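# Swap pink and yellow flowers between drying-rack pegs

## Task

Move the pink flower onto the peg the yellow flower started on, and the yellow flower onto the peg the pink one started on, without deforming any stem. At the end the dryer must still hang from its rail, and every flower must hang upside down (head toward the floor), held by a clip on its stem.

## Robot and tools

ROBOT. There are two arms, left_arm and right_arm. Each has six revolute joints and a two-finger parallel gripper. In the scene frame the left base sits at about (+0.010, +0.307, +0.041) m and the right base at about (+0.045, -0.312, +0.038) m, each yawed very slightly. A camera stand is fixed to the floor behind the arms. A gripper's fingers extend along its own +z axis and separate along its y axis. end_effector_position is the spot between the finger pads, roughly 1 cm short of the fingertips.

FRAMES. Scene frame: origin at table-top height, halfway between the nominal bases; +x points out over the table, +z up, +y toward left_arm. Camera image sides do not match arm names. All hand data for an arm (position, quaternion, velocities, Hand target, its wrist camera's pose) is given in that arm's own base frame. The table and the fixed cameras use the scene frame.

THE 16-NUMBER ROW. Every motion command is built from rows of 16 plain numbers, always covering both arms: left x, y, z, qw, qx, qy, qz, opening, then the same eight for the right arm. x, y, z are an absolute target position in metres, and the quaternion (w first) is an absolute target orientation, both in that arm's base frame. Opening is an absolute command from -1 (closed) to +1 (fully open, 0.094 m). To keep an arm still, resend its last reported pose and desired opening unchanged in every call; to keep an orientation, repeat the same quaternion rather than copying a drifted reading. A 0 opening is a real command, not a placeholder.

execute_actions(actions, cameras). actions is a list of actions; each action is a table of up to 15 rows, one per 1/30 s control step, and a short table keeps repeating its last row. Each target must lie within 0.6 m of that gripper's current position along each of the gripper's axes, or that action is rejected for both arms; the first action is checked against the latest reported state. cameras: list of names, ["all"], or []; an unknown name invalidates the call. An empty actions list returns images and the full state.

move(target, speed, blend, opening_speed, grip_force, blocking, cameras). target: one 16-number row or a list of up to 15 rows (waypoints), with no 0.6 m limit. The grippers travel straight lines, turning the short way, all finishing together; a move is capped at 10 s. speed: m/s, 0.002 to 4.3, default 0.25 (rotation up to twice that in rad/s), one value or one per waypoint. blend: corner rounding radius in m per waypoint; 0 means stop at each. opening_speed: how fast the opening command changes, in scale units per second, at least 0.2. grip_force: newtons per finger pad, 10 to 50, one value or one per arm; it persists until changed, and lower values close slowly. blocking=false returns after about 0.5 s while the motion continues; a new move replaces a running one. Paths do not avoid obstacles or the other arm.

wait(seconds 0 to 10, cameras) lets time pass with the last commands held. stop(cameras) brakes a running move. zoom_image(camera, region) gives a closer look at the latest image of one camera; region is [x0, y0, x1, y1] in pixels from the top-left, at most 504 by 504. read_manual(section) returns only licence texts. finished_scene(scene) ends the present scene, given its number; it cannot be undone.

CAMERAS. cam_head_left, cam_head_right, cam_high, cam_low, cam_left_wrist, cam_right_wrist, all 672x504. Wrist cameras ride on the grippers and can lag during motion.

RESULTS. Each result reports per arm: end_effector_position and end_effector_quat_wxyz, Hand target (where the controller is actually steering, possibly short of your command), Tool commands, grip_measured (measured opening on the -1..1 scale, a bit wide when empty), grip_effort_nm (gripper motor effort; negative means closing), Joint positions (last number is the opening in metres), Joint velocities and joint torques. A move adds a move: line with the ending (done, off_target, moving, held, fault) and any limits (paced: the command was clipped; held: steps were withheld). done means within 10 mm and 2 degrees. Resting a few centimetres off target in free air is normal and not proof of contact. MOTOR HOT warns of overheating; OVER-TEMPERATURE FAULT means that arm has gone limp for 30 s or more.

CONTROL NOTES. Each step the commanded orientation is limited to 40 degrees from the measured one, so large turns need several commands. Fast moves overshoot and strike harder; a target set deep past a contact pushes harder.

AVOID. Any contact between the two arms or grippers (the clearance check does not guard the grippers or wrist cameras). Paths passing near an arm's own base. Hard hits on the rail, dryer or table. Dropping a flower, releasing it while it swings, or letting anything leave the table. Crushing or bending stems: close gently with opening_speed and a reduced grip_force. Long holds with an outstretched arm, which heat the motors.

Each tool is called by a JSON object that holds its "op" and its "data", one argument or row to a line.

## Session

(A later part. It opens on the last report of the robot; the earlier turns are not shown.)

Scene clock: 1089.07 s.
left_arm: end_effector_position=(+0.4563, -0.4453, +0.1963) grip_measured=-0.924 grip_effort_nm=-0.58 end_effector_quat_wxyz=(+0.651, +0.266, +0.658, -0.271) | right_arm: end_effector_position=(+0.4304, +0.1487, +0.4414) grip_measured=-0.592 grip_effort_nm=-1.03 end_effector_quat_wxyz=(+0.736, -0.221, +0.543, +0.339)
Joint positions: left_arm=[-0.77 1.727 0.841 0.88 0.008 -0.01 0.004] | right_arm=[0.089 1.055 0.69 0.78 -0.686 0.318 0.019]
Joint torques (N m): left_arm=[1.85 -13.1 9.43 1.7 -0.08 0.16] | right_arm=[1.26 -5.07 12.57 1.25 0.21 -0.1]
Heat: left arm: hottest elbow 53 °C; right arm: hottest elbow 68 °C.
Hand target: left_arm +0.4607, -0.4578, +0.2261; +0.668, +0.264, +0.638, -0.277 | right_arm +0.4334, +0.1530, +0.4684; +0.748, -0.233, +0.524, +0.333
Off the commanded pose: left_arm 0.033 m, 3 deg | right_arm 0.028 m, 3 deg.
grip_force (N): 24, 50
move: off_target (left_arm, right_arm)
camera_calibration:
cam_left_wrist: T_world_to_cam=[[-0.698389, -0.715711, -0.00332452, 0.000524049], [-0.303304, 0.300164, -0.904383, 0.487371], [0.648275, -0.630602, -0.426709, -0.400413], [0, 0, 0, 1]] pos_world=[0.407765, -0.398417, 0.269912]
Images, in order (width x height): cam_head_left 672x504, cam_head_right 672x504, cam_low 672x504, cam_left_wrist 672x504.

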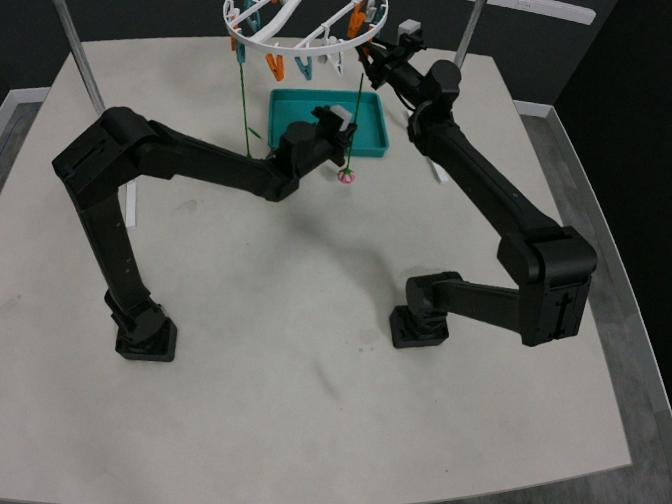

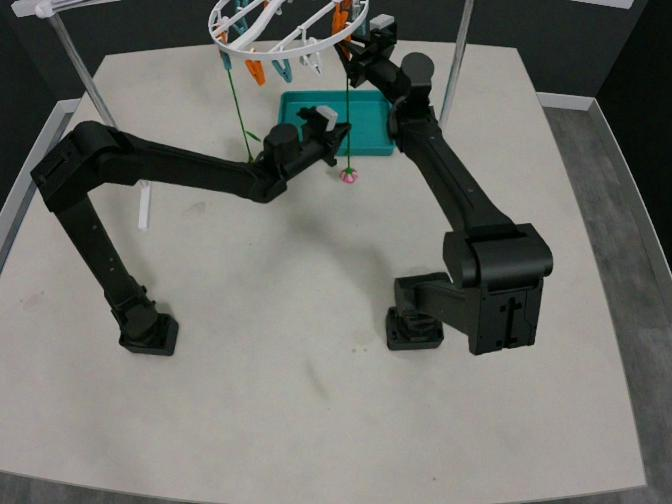

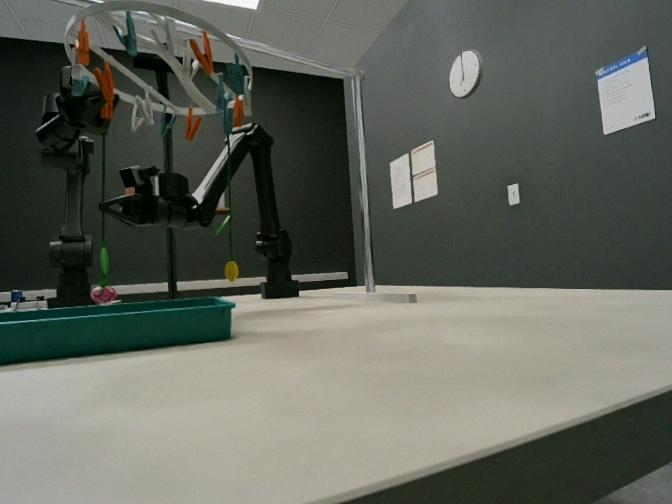

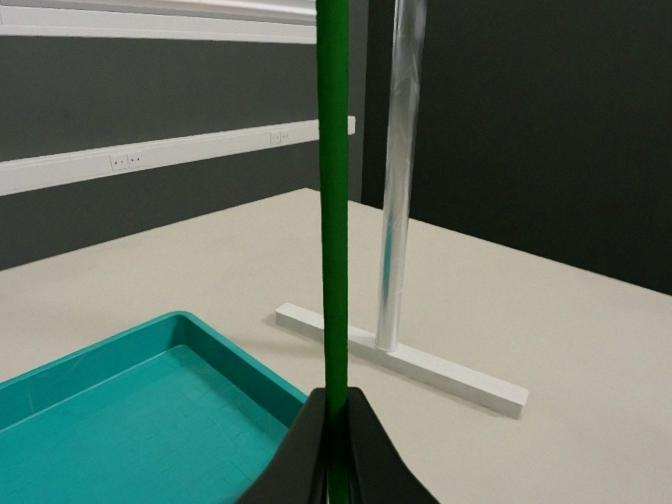

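{"op": "move", "data": {
  "target": [
    [0.4620, -0.4590, 0.2430, 0.6757, 0.2610, 0.6301, -0.2799, -1.0, 0.4350, 0.1535, 0.4690, 0.7483, -0.2333, 0.5240, 0.3332, -0.70]
  ],
  "speed": 0.06,
  "cameras": ["cam_low", "cam_head_left", "cam_head_right"]
}}

{"op": "zoom_image", "data": {
  "camera": "cam_low",
  "region": [90, 95, 125, 140]
}}

{"op": "zoom_image", "data": {
  "camera": "cam_head_left",
  "region": [345, 40, 380, 85]
}}

{"op": "zoom_image", "data": {
  "camera": "cam_head_right",
  "region": [325, 40, 360, 85]
}}

Scene clock: 1113.70 s.
left_arm: end_effector_position=(+0.4560, -0.4451, +0.2071) grip_measured=-0.924 grip_effort_nm=-0.58 end_effector_quat_wxyz=(+0.655, +0.264, +0.653, -0.273) | right_arm: end_effector_position=(+0.4304, +0.1487, +0.4414) grip_measured=-0.592 grip_effort_nm=-1.03 end_effector_quat_wxyz=(+0.736, -0.221, +0.543, +0.339)
Joint positions: left_arm=[-0.77 1.71 0.844 0.874 0.008 -0.01 0.004] | right_arm=[0.089 1.055 0.69 0.78 -0.686 0.318 0.019]
Joint torques (N m): left_arm=[1.79 -13.45 9.83 1.77 -0.07 0.16] | right_arm=[1.49 -4.95 12.53 1.29 0.2 -0.12]
Heat: left arm: hottest elbow 57 °C; right arm: hottest elbow 69 °C.
Hand target: left_arm +0.4602, -0.4574, +0.2434; +0.676, +0.261, +0.630, -0.280 | right_arm +0.4334, +0.1530, +0.4684; +0.748, -0.233, +0.524, +0.333
Off the commanded pose: left_arm 0.039 m, 4 deg | right_arm 0.028 m, 3 deg.
grip_force (N): 24, 50
move: off_target (left_arm, right_arm)
Images, in order (width x height): cam_head_left 672x504, cam_head_right 672x504, cam_low 672x504.

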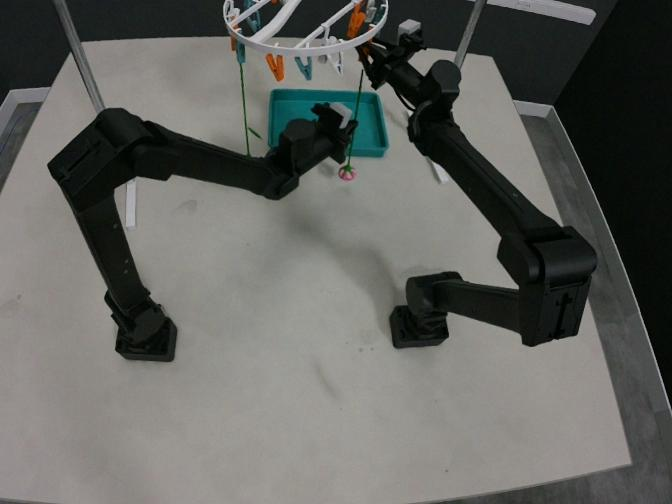

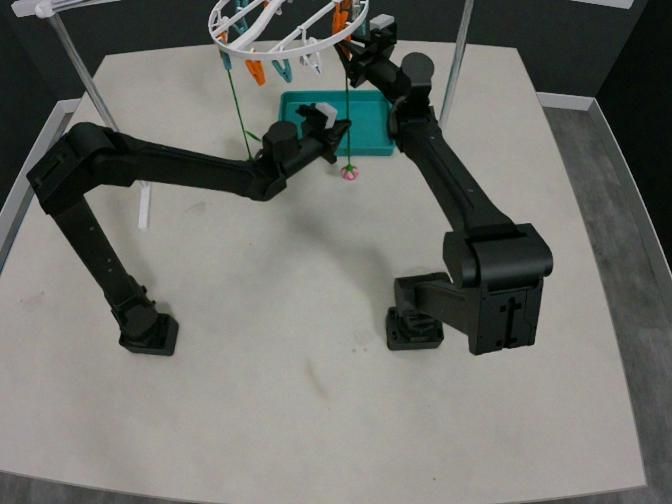

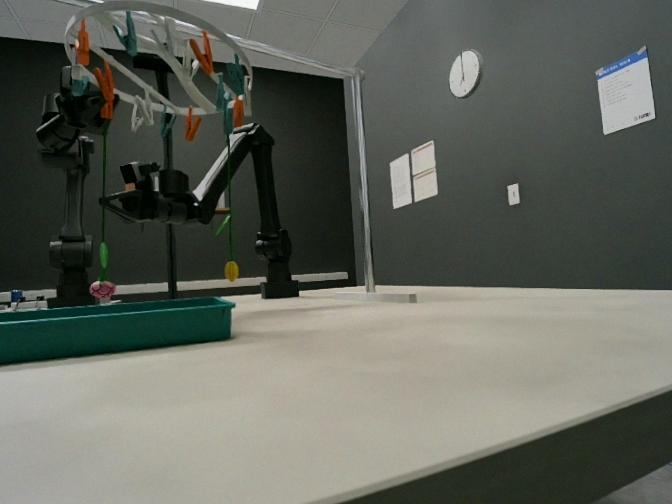

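Scaled by 11.200 from the camera's 672x504 image, which has a finer 960x720 frame.

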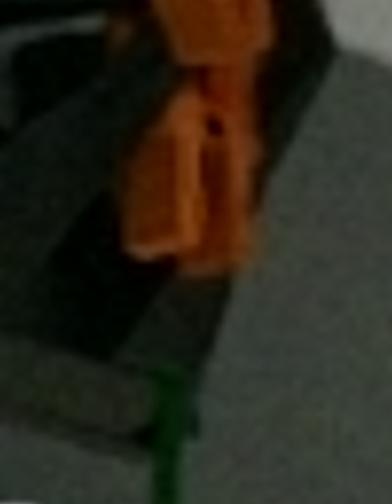

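Scaled by 11.200 from the camera's 672x504 image, which has a finer 960x720 frame.

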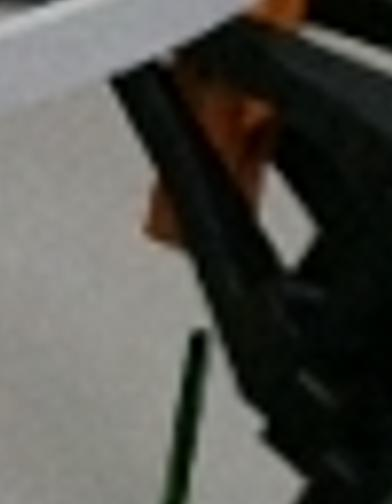

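Scaled by 11.200 from the camera's 672x504 image, which has a finer 960x720 frame.

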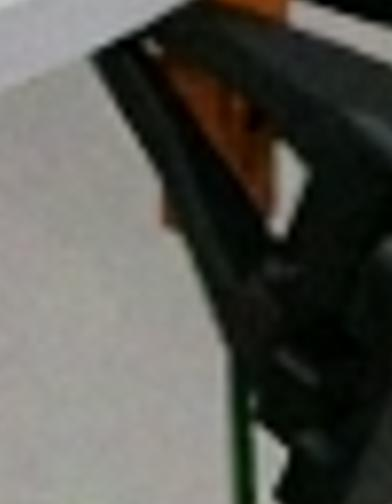

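{"op": "move", "data": {
  "target": [
    [0.4566, -0.4565, 0.2560, 0.6757, 0.2610, 0.6301, -0.2799, -1.0, 0.4350, 0.1535, 0.4690, 0.7483, -0.2333, 0.5240, 0.3332, -0.70]
  ],
  "speed": 0.06,
  "cameras": ["cam_low", "cam_head_left", "cam_head_right"]
}}

{"op": "zoom_image", "data": {
  "camera": "cam_low",
  "region": [90, 95, 125, 140]
}}

{"op": "zoom_image", "data": {
  "camera": "cam_head_left",
  "region": [345, 40, 380, 85]
}}

{"op": "zoom_image", "data": {
  "camera": "cam_head_right",
  "region": [325, 40, 360, 85]
}}

Scene clock: 1150.60 s.
left_arm: end_effector_position=(+0.4533, -0.4434, +0.2221) grip_measured=-0.924 grip_effort_nm=-0.58 end_effector_quat_wxyz=(+0.657, +0.263, +0.652, -0.273) | right_arm: end_effector_position=(+0.4304, +0.1487, +0.4414) grip_measured=-0.592 grip_effort_nm=-1.03 end_effector_quat_wxyz=(+0.736, -0.221, +0.543, +0.339)
Joint positions: left_arm=[-0.773 1.672 0.844 0.841 0.004 -0.01 0.004] | right_arm=[0.089 1.055 0.69 0.78 -0.686 0.318 0.019]
Joint torques (N m): left_arm=[1.73 -13.22 9.72 1.78 -0.08 0.17] | right_arm=[1.49 -5.07 12.55 1.26 0.21 -0.11]
Heat: left arm: hottest elbow 57 °C; right arm: hottest elbow 70 °C.
Hand target: left_arm +0.4554, -0.4551, +0.2563; +0.676, +0.261, +0.630, -0.280 | right_arm +0.4334, +0.1530, +0.4684; +0.748, -0.233, +0.524, +0.333
Off the commanded pose: left_arm 0.036 m, 3 deg | right_arm 0.028 m, 3 deg.
grip_force (N): 24, 50
move: off_target (left_arm, right_arm)
Images, in order (width x height): cam_head_left 672x504, cam_head_right 672x504, cam_low 672x504.

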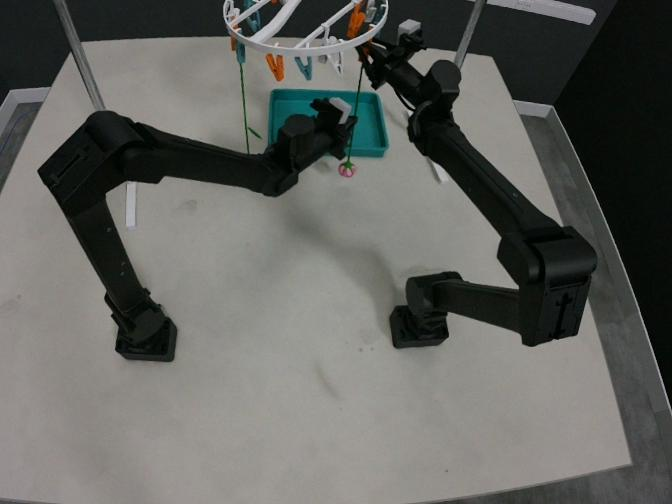

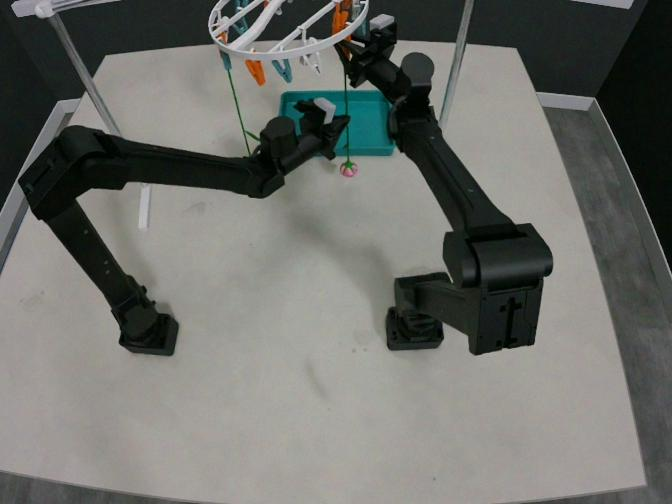

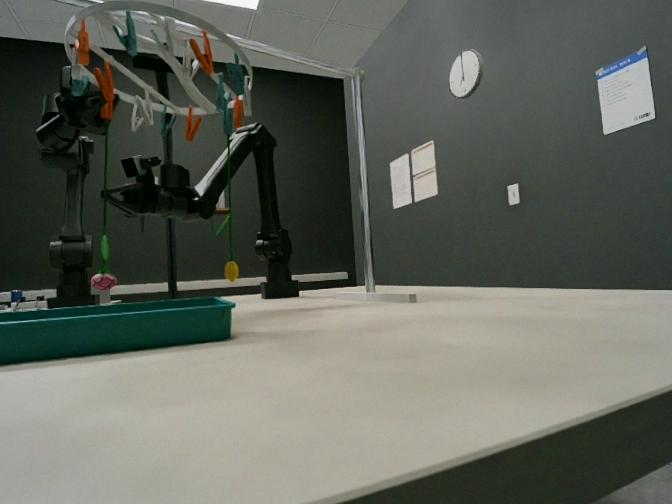

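Scaled by 11.200 from the camera's 672x504 image, which has a finer 960x720 frame.

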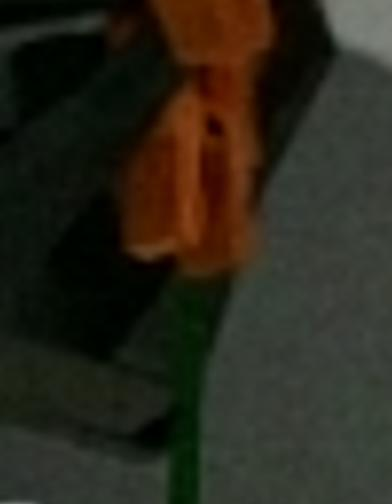

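Scaled by 11.200 from the camera's 672x504 image, which has a finer 960x720 frame.

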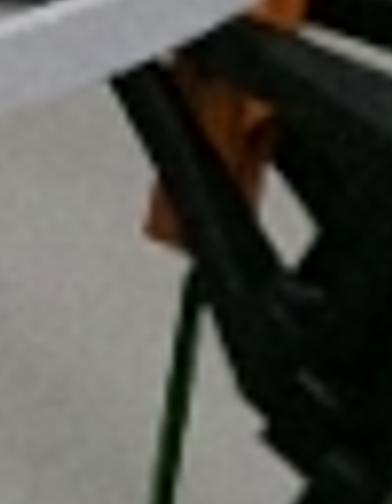

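Scaled by 11.200 from the camera's 672x504 image, which has a finer 960x720 frame.

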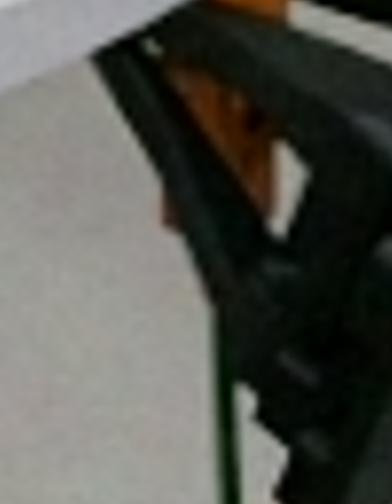

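{"op": "zoom_image", "data": {
  "camera": "cam_low",
  "region": [80, 60, 150, 165]
}}

{"op": "zoom_image", "data": {
  "camera": "cam_head_left",
  "region": [330, 20, 400, 110]
}}

{"op": "zoom_image", "data": {
  "camera": "cam_head_right",
  "region": [310, 20, 380, 110]
}}

Scaled by 4.800 from the camera's 672x504 image, which has a finer 960x720 frame.

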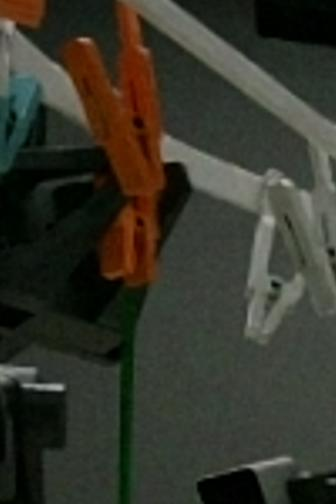

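Scaled by 5.600 from the camera's 672x504 image, which has a finer 960x720 frame.

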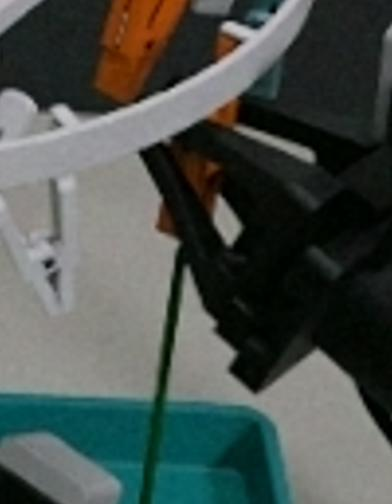

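Scaled by 5.600 from the camera's 672x504 image, which has a finer 960x720 frame.

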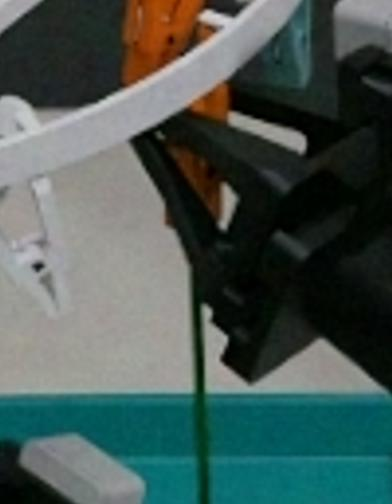

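{"op": "move", "data": {
  "target": [
    [0.4514, -0.4563, 0.2620, 0.6757, 0.2610, 0.6301, -0.2799, -1.0, 0.4350, 0.1535, 0.4690, 0.7483, -0.2333, 0.5240, 0.3332, -0.70]
  ],
  "speed": 0.05,
  "cameras": ["cam_low", "cam_head_left", "cam_head_right"]
}}

{"op": "zoom_image", "data": {
  "camera": "cam_low",
  "region": [90, 95, 125, 140]
}}

{"op": "zoom_image", "data": {
  "camera": "cam_head_left",
  "region": [345, 40, 380, 85]
}}

{"op": "zoom_image", "data": {
  "camera": "cam_head_right",
  "region": [325, 40, 360, 85]
}}

Scene clock: 1202.63 s.
left_arm: end_effector_position=(+0.4500, -0.4448, +0.2276) grip_measured=-0.924 grip_effort_nm=-0.58 end_effector_quat_wxyz=(+0.657, +0.263, +0.652, -0.273) | right_arm: end_effector_position=(+0.4304, +0.1487, +0.4414) grip_measured=-0.592 grip_effort_nm=-1.03 end_effector_quat_wxyz=(+0.736, -0.221, +0.543, +0.339)
Joint positions: left_arm=[-0.78 1.657 0.844 0.825 -0.003 -0.01 0.004] | right_arm=[0.089 1.055 0.69 0.78 -0.686 0.318 0.019]
Joint torques (N m): left_arm=[1.67 -13.57 9.44 1.83 -0.06 0.17] | right_arm=[1.32 -5.13 12.52 1.22 0.2 -0.11]
Heat: left arm: hottest elbow 58 °C; right arm: hottest elbow 71 °C.
Hand target: left_arm +0.4503, -0.4551, +0.2621; +0.676, +0.261, +0.630, -0.280 | right_arm +0.4334, +0.1530, +0.4684; +0.748, -0.233, +0.524, +0.333
Off the commanded pose: left_arm 0.036 m, 3 deg | right_arm 0.028 m, 3 deg.
grip_force (N): 24, 50
move: off_target (left_arm, right_arm)
Images, in order (width x height): cam_head_left 672x504, cam_head_right 672x504, cam_low 672x504.

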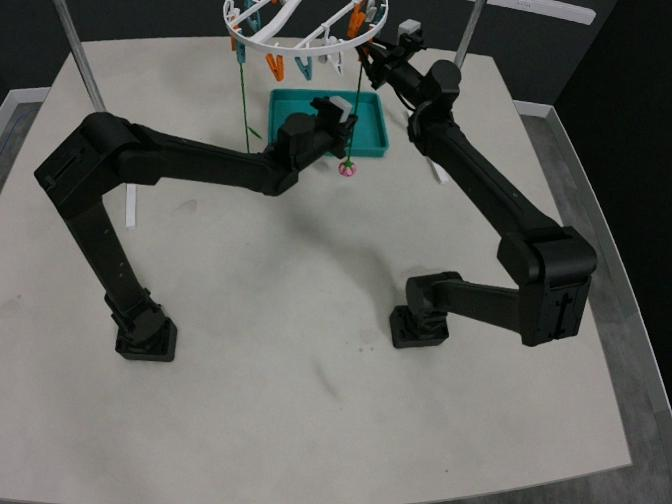

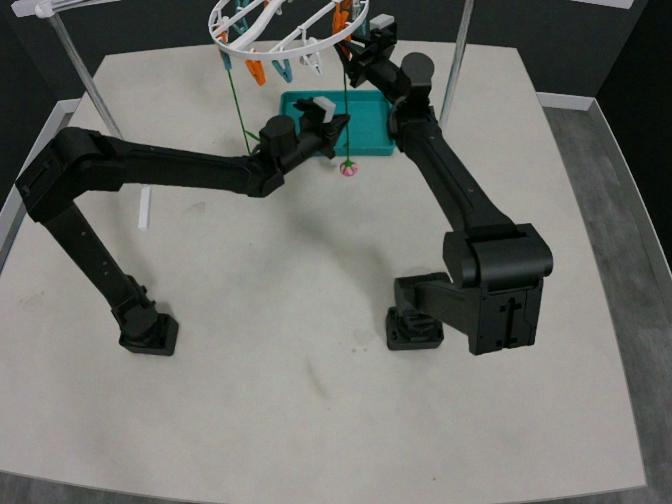

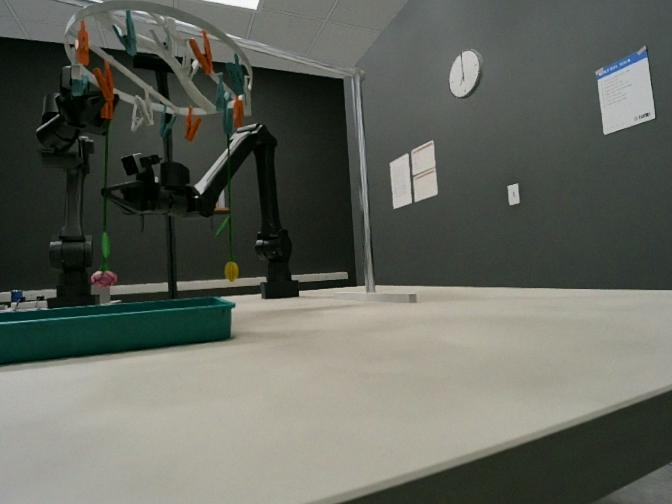

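Scaled by 11.200 from the camera's 672x504 image, which has a finer 960x720 frame.

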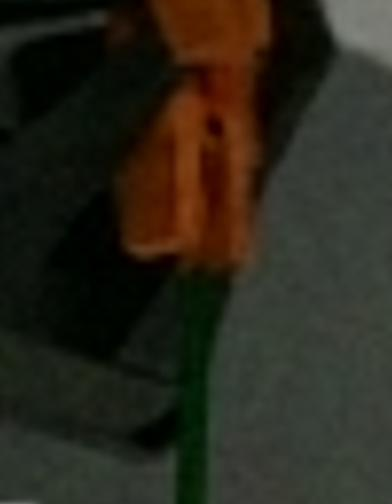

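Scaled by 11.200 from the camera's 672x504 image, which has a finer 960x720 frame.

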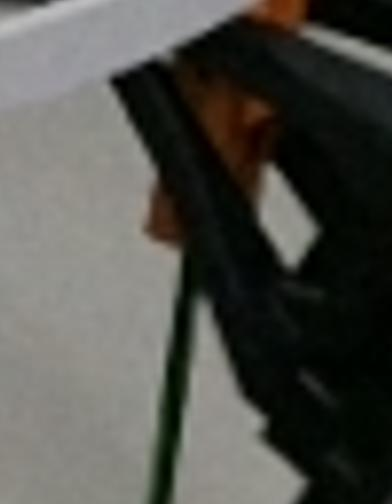

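Scaled by 11.200 from the camera's 672x504 image, which has a finer 960x720 frame.

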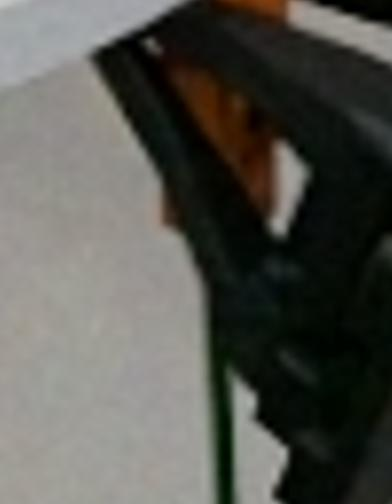

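{"op": "move", "data": {
  "target": [
    [0.4514, -0.4563, 0.2690, 0.6757, 0.2610, 0.6301, -0.2799, -1.0, 0.4350, 0.1535, 0.4690, 0.7483, -0.2333, 0.5240, 0.3332, -0.70]
  ],
  "speed": 0.04,
  "cameras": ["cam_low", "cam_head_left", "cam_head_right"]
}}

{"op": "zoom_image", "data": {
  "camera": "cam_low",
  "region": [90, 95, 125, 140]
}}

{"op": "zoom_image", "data": {
  "camera": "cam_head_left",
  "region": [345, 40, 380, 85]
}}

{"op": "zoom_image", "data": {
  "camera": "cam_head_right",
  "region": [325, 40, 360, 85]
}}

Scene clock: 1210.37 s.
left_arm: end_effector_position=(+0.4493, -0.4441, +0.2280) grip_measured=-0.924 grip_effort_nm=-0.58 end_effector_quat_wxyz=(+0.653, +0.264, +0.656, -0.271) | right_arm: end_effector_position=(+0.4304, +0.1487, +0.4414) grip_measured=-0.592 grip_effort_nm=-1.03 end_effector_quat_wxyz=(+0.736, -0.221, +0.543, +0.339)
Joint positions: left_arm=[-0.78 1.646 0.844 0.802 -0.004 -0.01 0.004] | right_arm=[0.089 1.055 0.69 0.78 -0.686 0.318 0.019]
Joint torques (N m): left_arm=[1.67 -13.39 9.84 1.99 -0.07 0.17] | right_arm=[1.38 -5.07 12.56 1.26 0.21 -0.11]
Heat: left arm: hottest elbow 58 °C; right arm: hottest elbow 71 °C.
Hand target: left_arm +0.4500, -0.4547, +0.2690; +0.676, +0.261, +0.630, -0.280 | right_arm +0.4334, +0.1530, +0.4684; +0.748, -0.233, +0.524, +0.333
Off the commanded pose: left_arm 0.043 m, 4 deg | right_arm 0.028 m, 3 deg.
grip_force (N): 24, 50
move: off_target (left_arm, right_arm)
Images, in order (width x height): cam_head_left 672x504, cam_head_right 672x504, cam_low 672x504.

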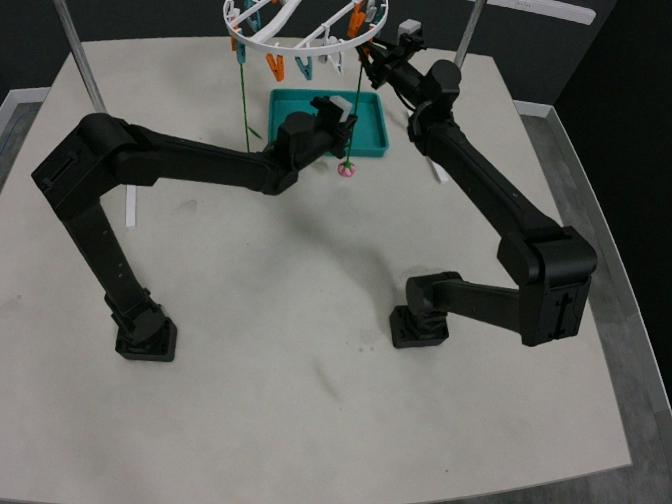

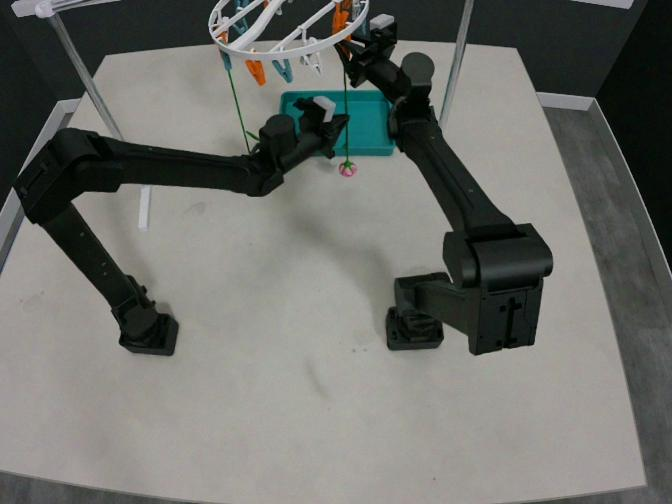

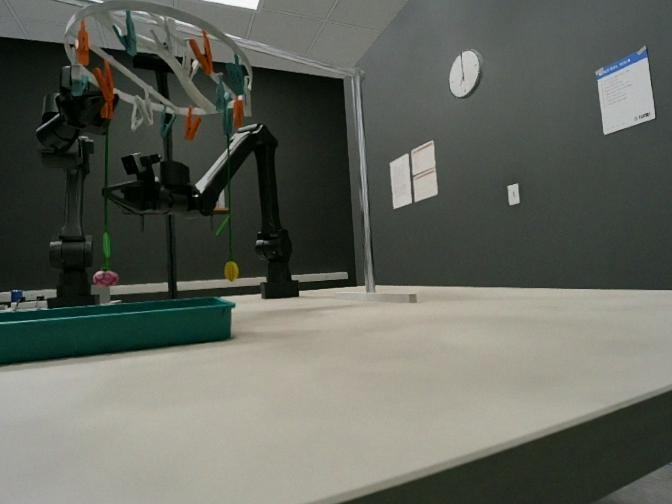

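Scaled by 11.200 from the camera's 672x504 image, which has a finer 960x720 frame.

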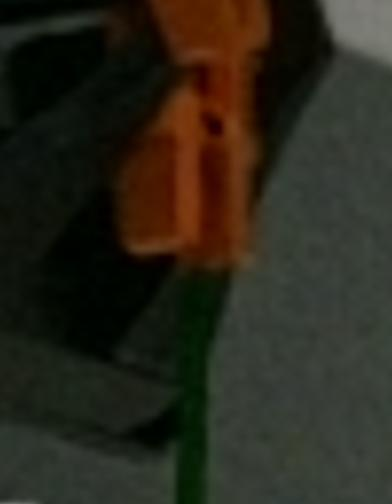

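Scaled by 11.200 from the camera's 672x504 image, which has a finer 960x720 frame.

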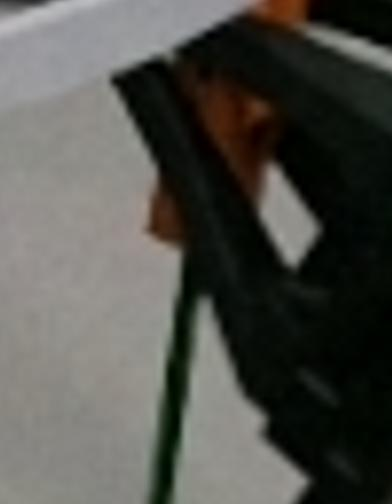

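Scaled by 11.200 from the camera's 672x504 image, which has a finer 960x720 frame.

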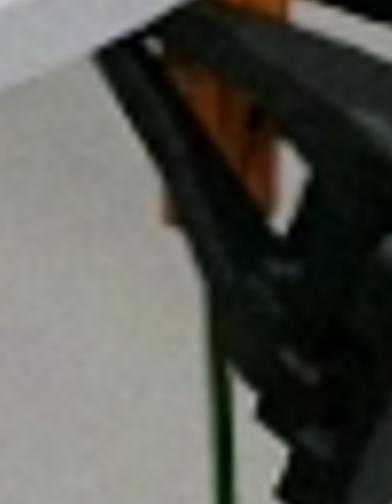

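{"op": "move", "data": {
  "target": [
    [0.4551, -0.4450, 0.2190, 0.6504, 0.2718, 0.6562, -0.2694, -1.0, 0.4350, 0.1535, 0.4690, 0.7483, -0.2333, 0.5240, 0.3332, -0.70]
  ],
  "speed": 0.05,
  "cameras": ["cam_low", "cam_head_left", "cam_head_right"]
}}

{"op": "zoom_image", "data": {
  "camera": "cam_low",
  "region": [90, 95, 125, 140]
}}

{"op": "zoom_image", "data": {
  "camera": "cam_head_left",
  "region": [345, 40, 380, 85]
}}

{"op": "zoom_image", "data": {
  "camera": "cam_head_right",
  "region": [325, 40, 360, 85]
}}

Scene clock: 1226.67 s.
left_arm: end_effector_position=(+0.4481, -0.4470, +0.2207) grip_measured=-0.924 grip_effort_nm=-0.58 end_effector_quat_wxyz=(+0.647, +0.272, +0.658, -0.274) | right_arm: end_effector_position=(+0.4304, +0.1487, +0.4414) grip_measured=-0.592 grip_effort_nm=-1.03 end_effector_quat_wxyz=(+0.736, -0.221, +0.543, +0.339)
Joint positions: left_arm=[-0.78 1.658 0.844 0.801 0.013 -0.01 0.004] | right_arm=[0.089 1.055 0.69 0.78 -0.686 0.318 0.019]
Joint torques (N m): left_arm=[3.37 -10.58 7.21 2.52 0.15 0.17] | right_arm=[1.32 -5.07 12.53 1.22 0.23 -0.12]
Heat: left arm: hottest elbow 59 °C; right arm: hottest elbow 71 °C.
Hand target: left_arm +0.4551, -0.4449, +0.2191; +0.650, +0.272, +0.656, -0.269 | right_arm +0.4334, +0.1530, +0.4684; +0.748, -0.233, +0.524, +0.333
Off the commanded pose: left_arm 0.008 m, 1 deg | right_arm 0.028 m, 3 deg.
grip_force (N): 24, 50
move: off_target (right_arm)
Images, in order (width x height): cam_head_left 672x504, cam_head_right 672x504, cam_low 672x504.

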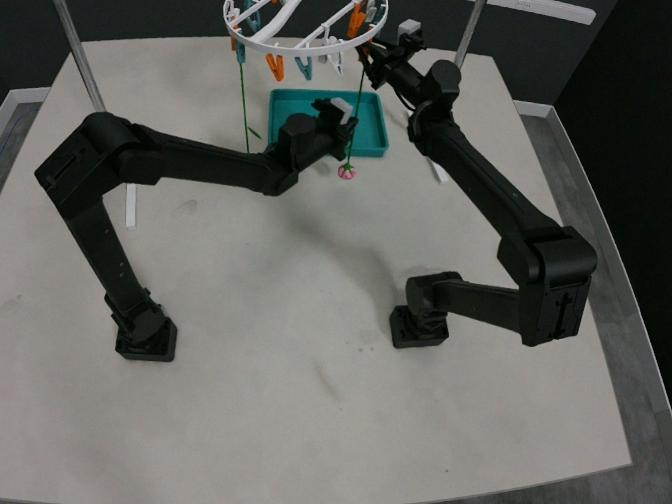

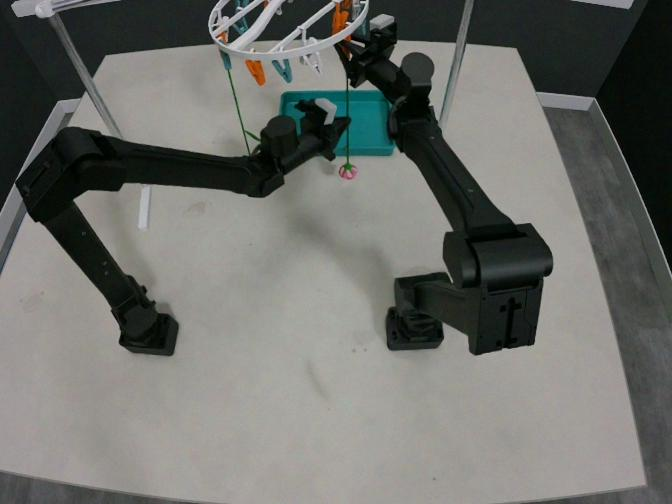

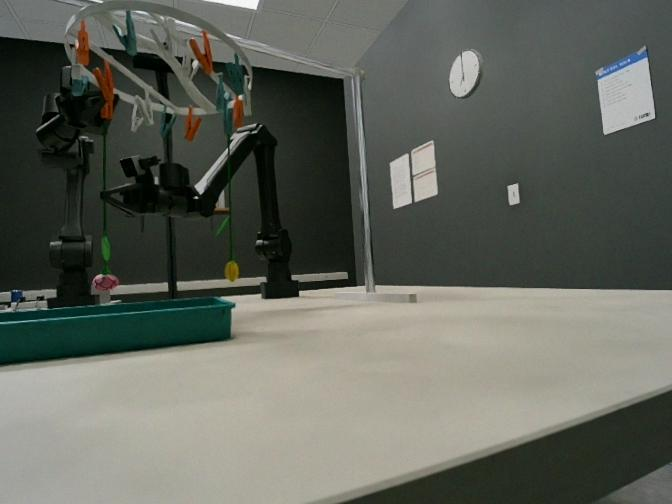

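Scaled by 11.200 from the camera's 672x504 image, which has a finer 960x720 frame.

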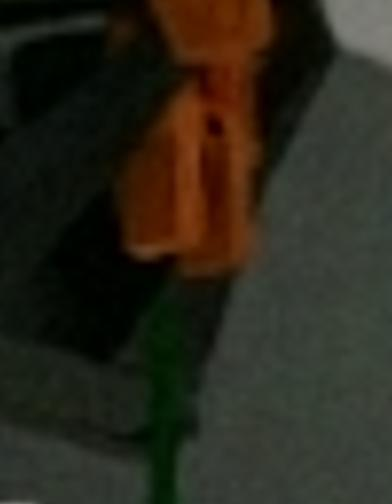

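Scaled by 11.200 from the camera's 672x504 image, which has a finer 960x720 frame.

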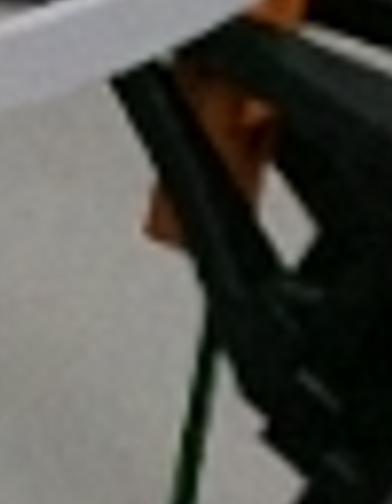

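Scaled by 11.200 from the camera's 672x504 image, which has a finer 960x720 frame.

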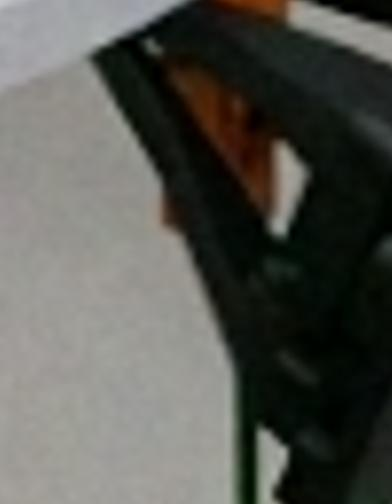

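{"op": "move", "data": {
  "target": [
    [0.4449, -0.4600, 0.2600, 0.6784, 0.2598, 0.6271, -0.2810, -1.0, 0.4350, 0.1535, 0.4690, 0.7483, -0.2333, 0.5240, 0.3332, -0.70]
  ],
  "speed": 0.05,
  "cameras": ["cam_low", "cam_head_left", "cam_head_right"]
}}

{"op": "zoom_image", "data": {
  "camera": "cam_low",
  "region": [90, 95, 125, 140]
}}

{"op": "zoom_image", "data": {
  "camera": "cam_head_left",
  "region": [345, 40, 380, 85]
}}

{"op": "zoom_image", "data": {
  "camera": "cam_head_right",
  "region": [325, 40, 360, 85]
}}

Scene clock: 1247.33 s.
left_arm: end_effector_position=(+0.4450, -0.4500, +0.2241) grip_measured=-0.924 grip_effort_nm=-0.58 end_effector_quat_wxyz=(+0.654, +0.265, +0.655, -0.271) | right_arm: end_effector_position=(+0.4304, +0.1487, +0.4414) grip_measured=-0.592 grip_effort_nm=-1.03 end_effector_quat_wxyz=(+0.736, -0.221, +0.543, +0.339)
Joint positions: left_arm=[-0.795 1.658 0.844 0.815 -0.019 -0.009 0.004] | right_arm=[0.089 1.055 0.69 0.78 -0.686 0.318 0.019]
Joint torques (N m): left_arm=[1.79 -13.16 8.85 3.14 -0.09 0.18] | right_arm=[1.03 -5.13 12.63 1.24 0.2 -0.12]
Heat: left arm: hottest elbow 57 °C; right arm: hottest elbow 72 °C.
Hand target: left_arm +0.4440, -0.4588, +0.2599; +0.678, +0.259, +0.627, -0.281 | right_arm +0.4334, +0.1530, +0.4684; +0.748, -0.233, +0.524, +0.333
Off the commanded pose: left_arm 0.037 m, 5 deg | right_arm 0.028 m, 3 deg.
grip_force (N): 24, 50
move: off_target (left_arm, right_arm)
Images, in order (width x height): cam_head_left 672x504, cam_head_right 672x504, cam_low 672x504.

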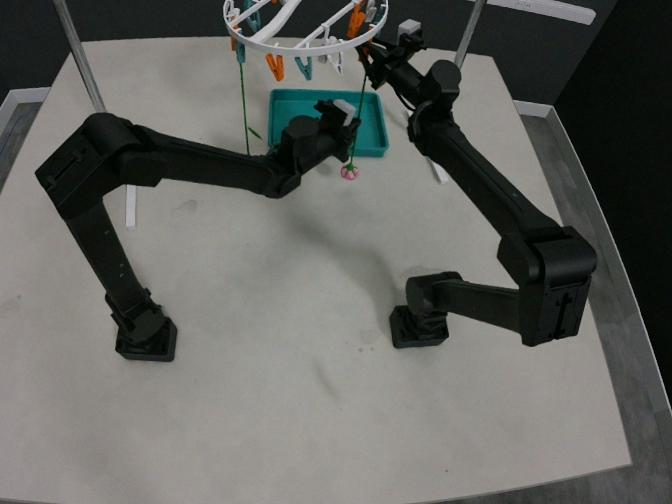

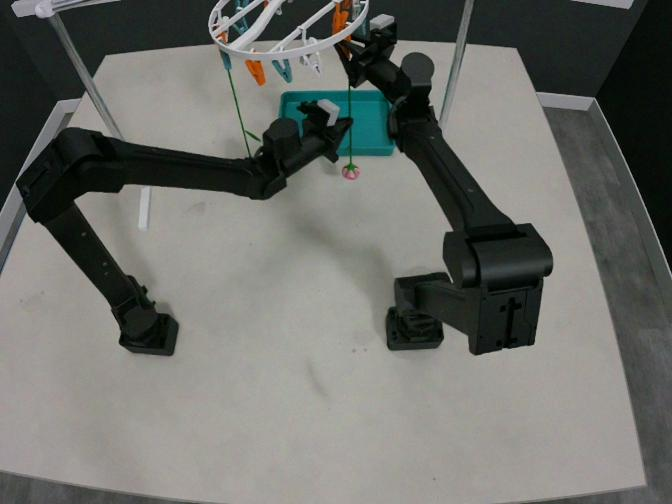

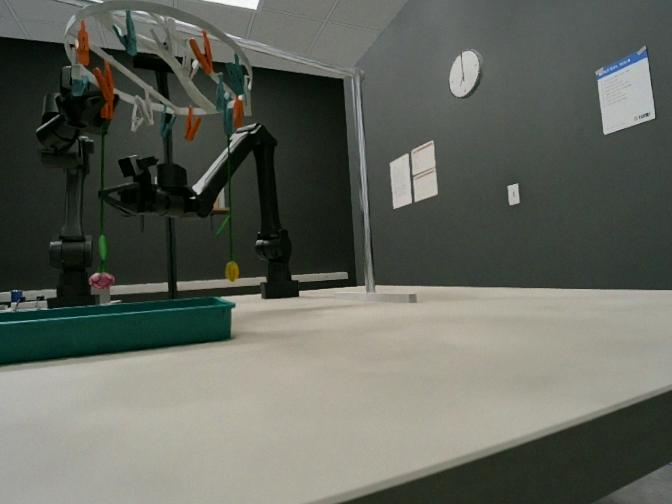

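Scaled by 11.200 from the camera's 672x504 image, which has a finer 960x720 frame.

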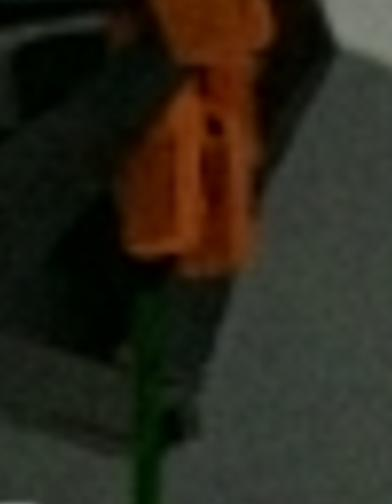

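Scaled by 11.200 from the camera's 672x504 image, which has a finer 960x720 frame.

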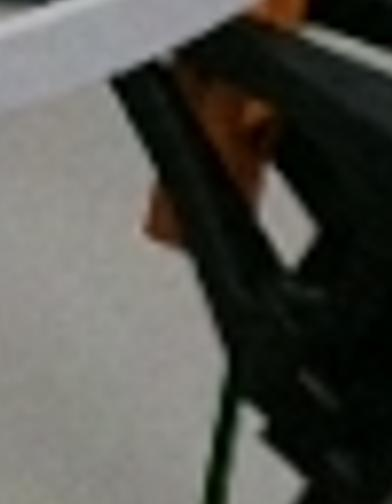

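Scaled by 11.200 from the camera's 672x504 image, which has a finer 960x720 frame.

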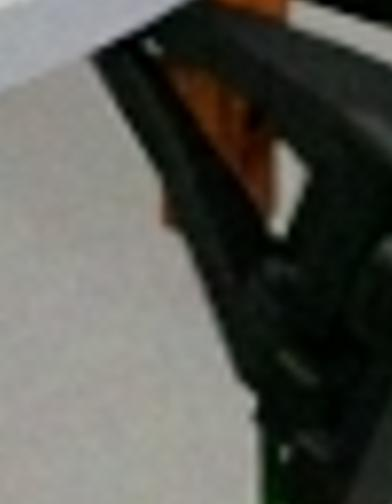

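{"op": "move", "data": {
  "target": [
    [0.4471, -0.4520, 0.2600, 0.6784, 0.2598, 0.6271, -0.2810, -1.0, 0.4350, 0.1535, 0.4690, 0.7483, -0.2333, 0.5240, 0.3332, -0.70]
  ],
  "speed": 0.05,
  "cameras": ["cam_low", "cam_head_left", "cam_head_right"]
}}

{"op": "zoom_image", "data": {
  "camera": "cam_low",
  "region": [90, 95, 125, 140]
}}

{"op": "zoom_image", "data": {
  "camera": "cam_head_left",
  "region": [345, 40, 380, 85]
}}

{"op": "zoom_image", "data": {
  "camera": "cam_head_right",
  "region": [325, 40, 360, 85]
}}

Scene clock: 1256.37 s.
left_arm: end_effector_position=(+0.4431, -0.4510, +0.2288) grip_measured=-0.924 grip_effort_nm=-0.58 end_effector_quat_wxyz=(+0.655, +0.267, +0.651, -0.275) | right_arm: end_effector_position=(+0.4304, +0.1487, +0.4414) grip_measured=-0.592 grip_effort_nm=-1.03 end_effector_quat_wxyz=(+0.736, -0.221, +0.543, +0.339)
Joint positions: left_arm=[-0.796 1.652 0.844 0.818 -0.01 -0.008 0.004] | right_arm=[0.089 1.055 0.69 0.78 -0.686 0.318 0.019]
Joint torques (N m): left_arm=[2.9 -13.22 8.17 3.14 0.15 0.16] | right_arm=[1.26 -5.19 12.59 1.28 0.22 -0.12]
Heat: left arm: hottest elbow 57 °C; right arm: hottest elbow 72 °C.
Hand target: left_arm +0.4465, -0.4514, +0.2599; +0.679, +0.260, +0.627, -0.281 | right_arm +0.4334, +0.1530, +0.4684; +0.748, -0.233, +0.524, +0.333
Off the commanded pose: left_arm 0.031 m, 4 deg | right_arm 0.028 m, 3 deg.
grip_force (N): 24, 50
move: off_target (left_arm, right_arm)
Images, in order (width x height): cam_head_left 672x504, cam_head_right 672x504, cam_low 672x504.

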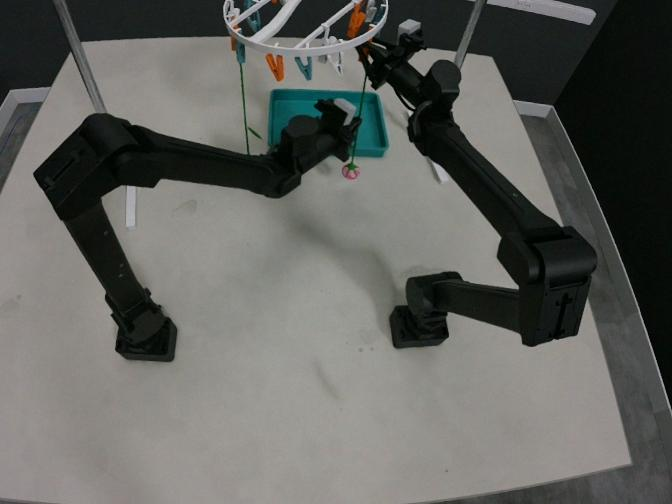

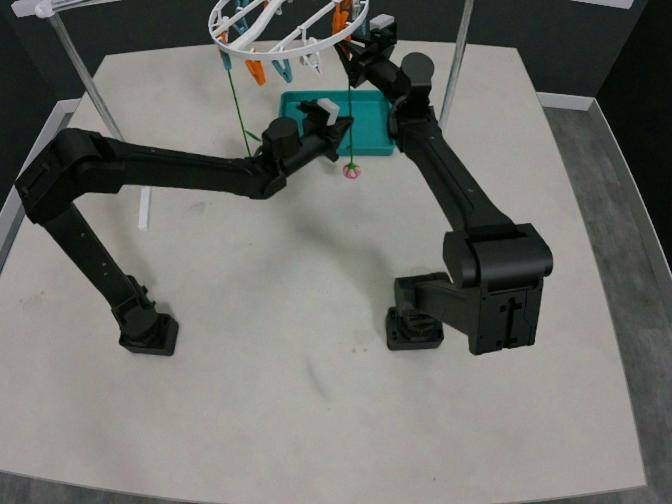

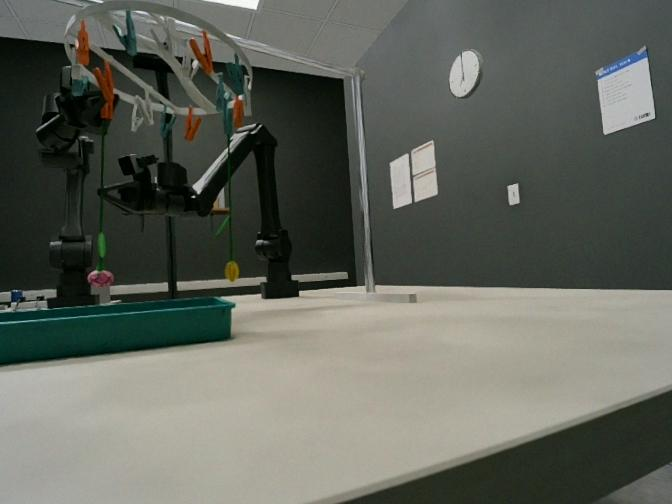

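Scaled by 11.200 from the camera's 672x504 image, which has a finer 960x720 frame.

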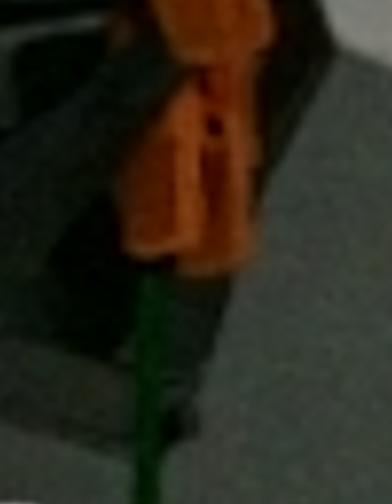

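Scaled by 11.200 from the camera's 672x504 image, which has a finer 960x720 frame.

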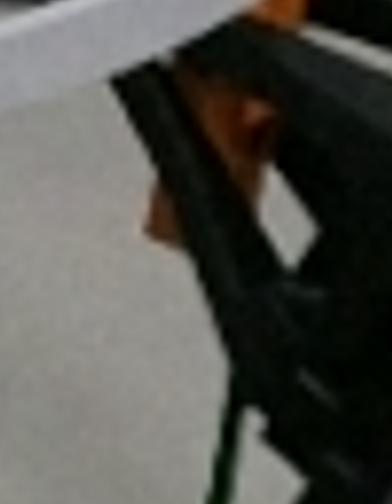

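Scaled by 11.200 from the camera's 672x504 image, which has a finer 960x720 frame.

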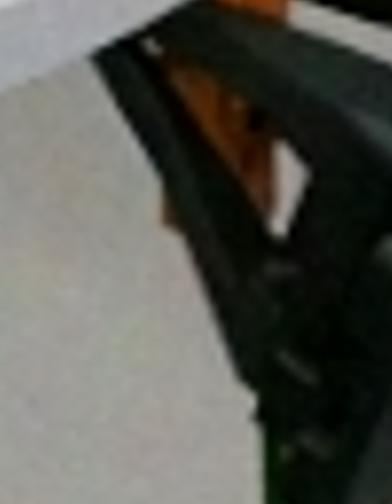

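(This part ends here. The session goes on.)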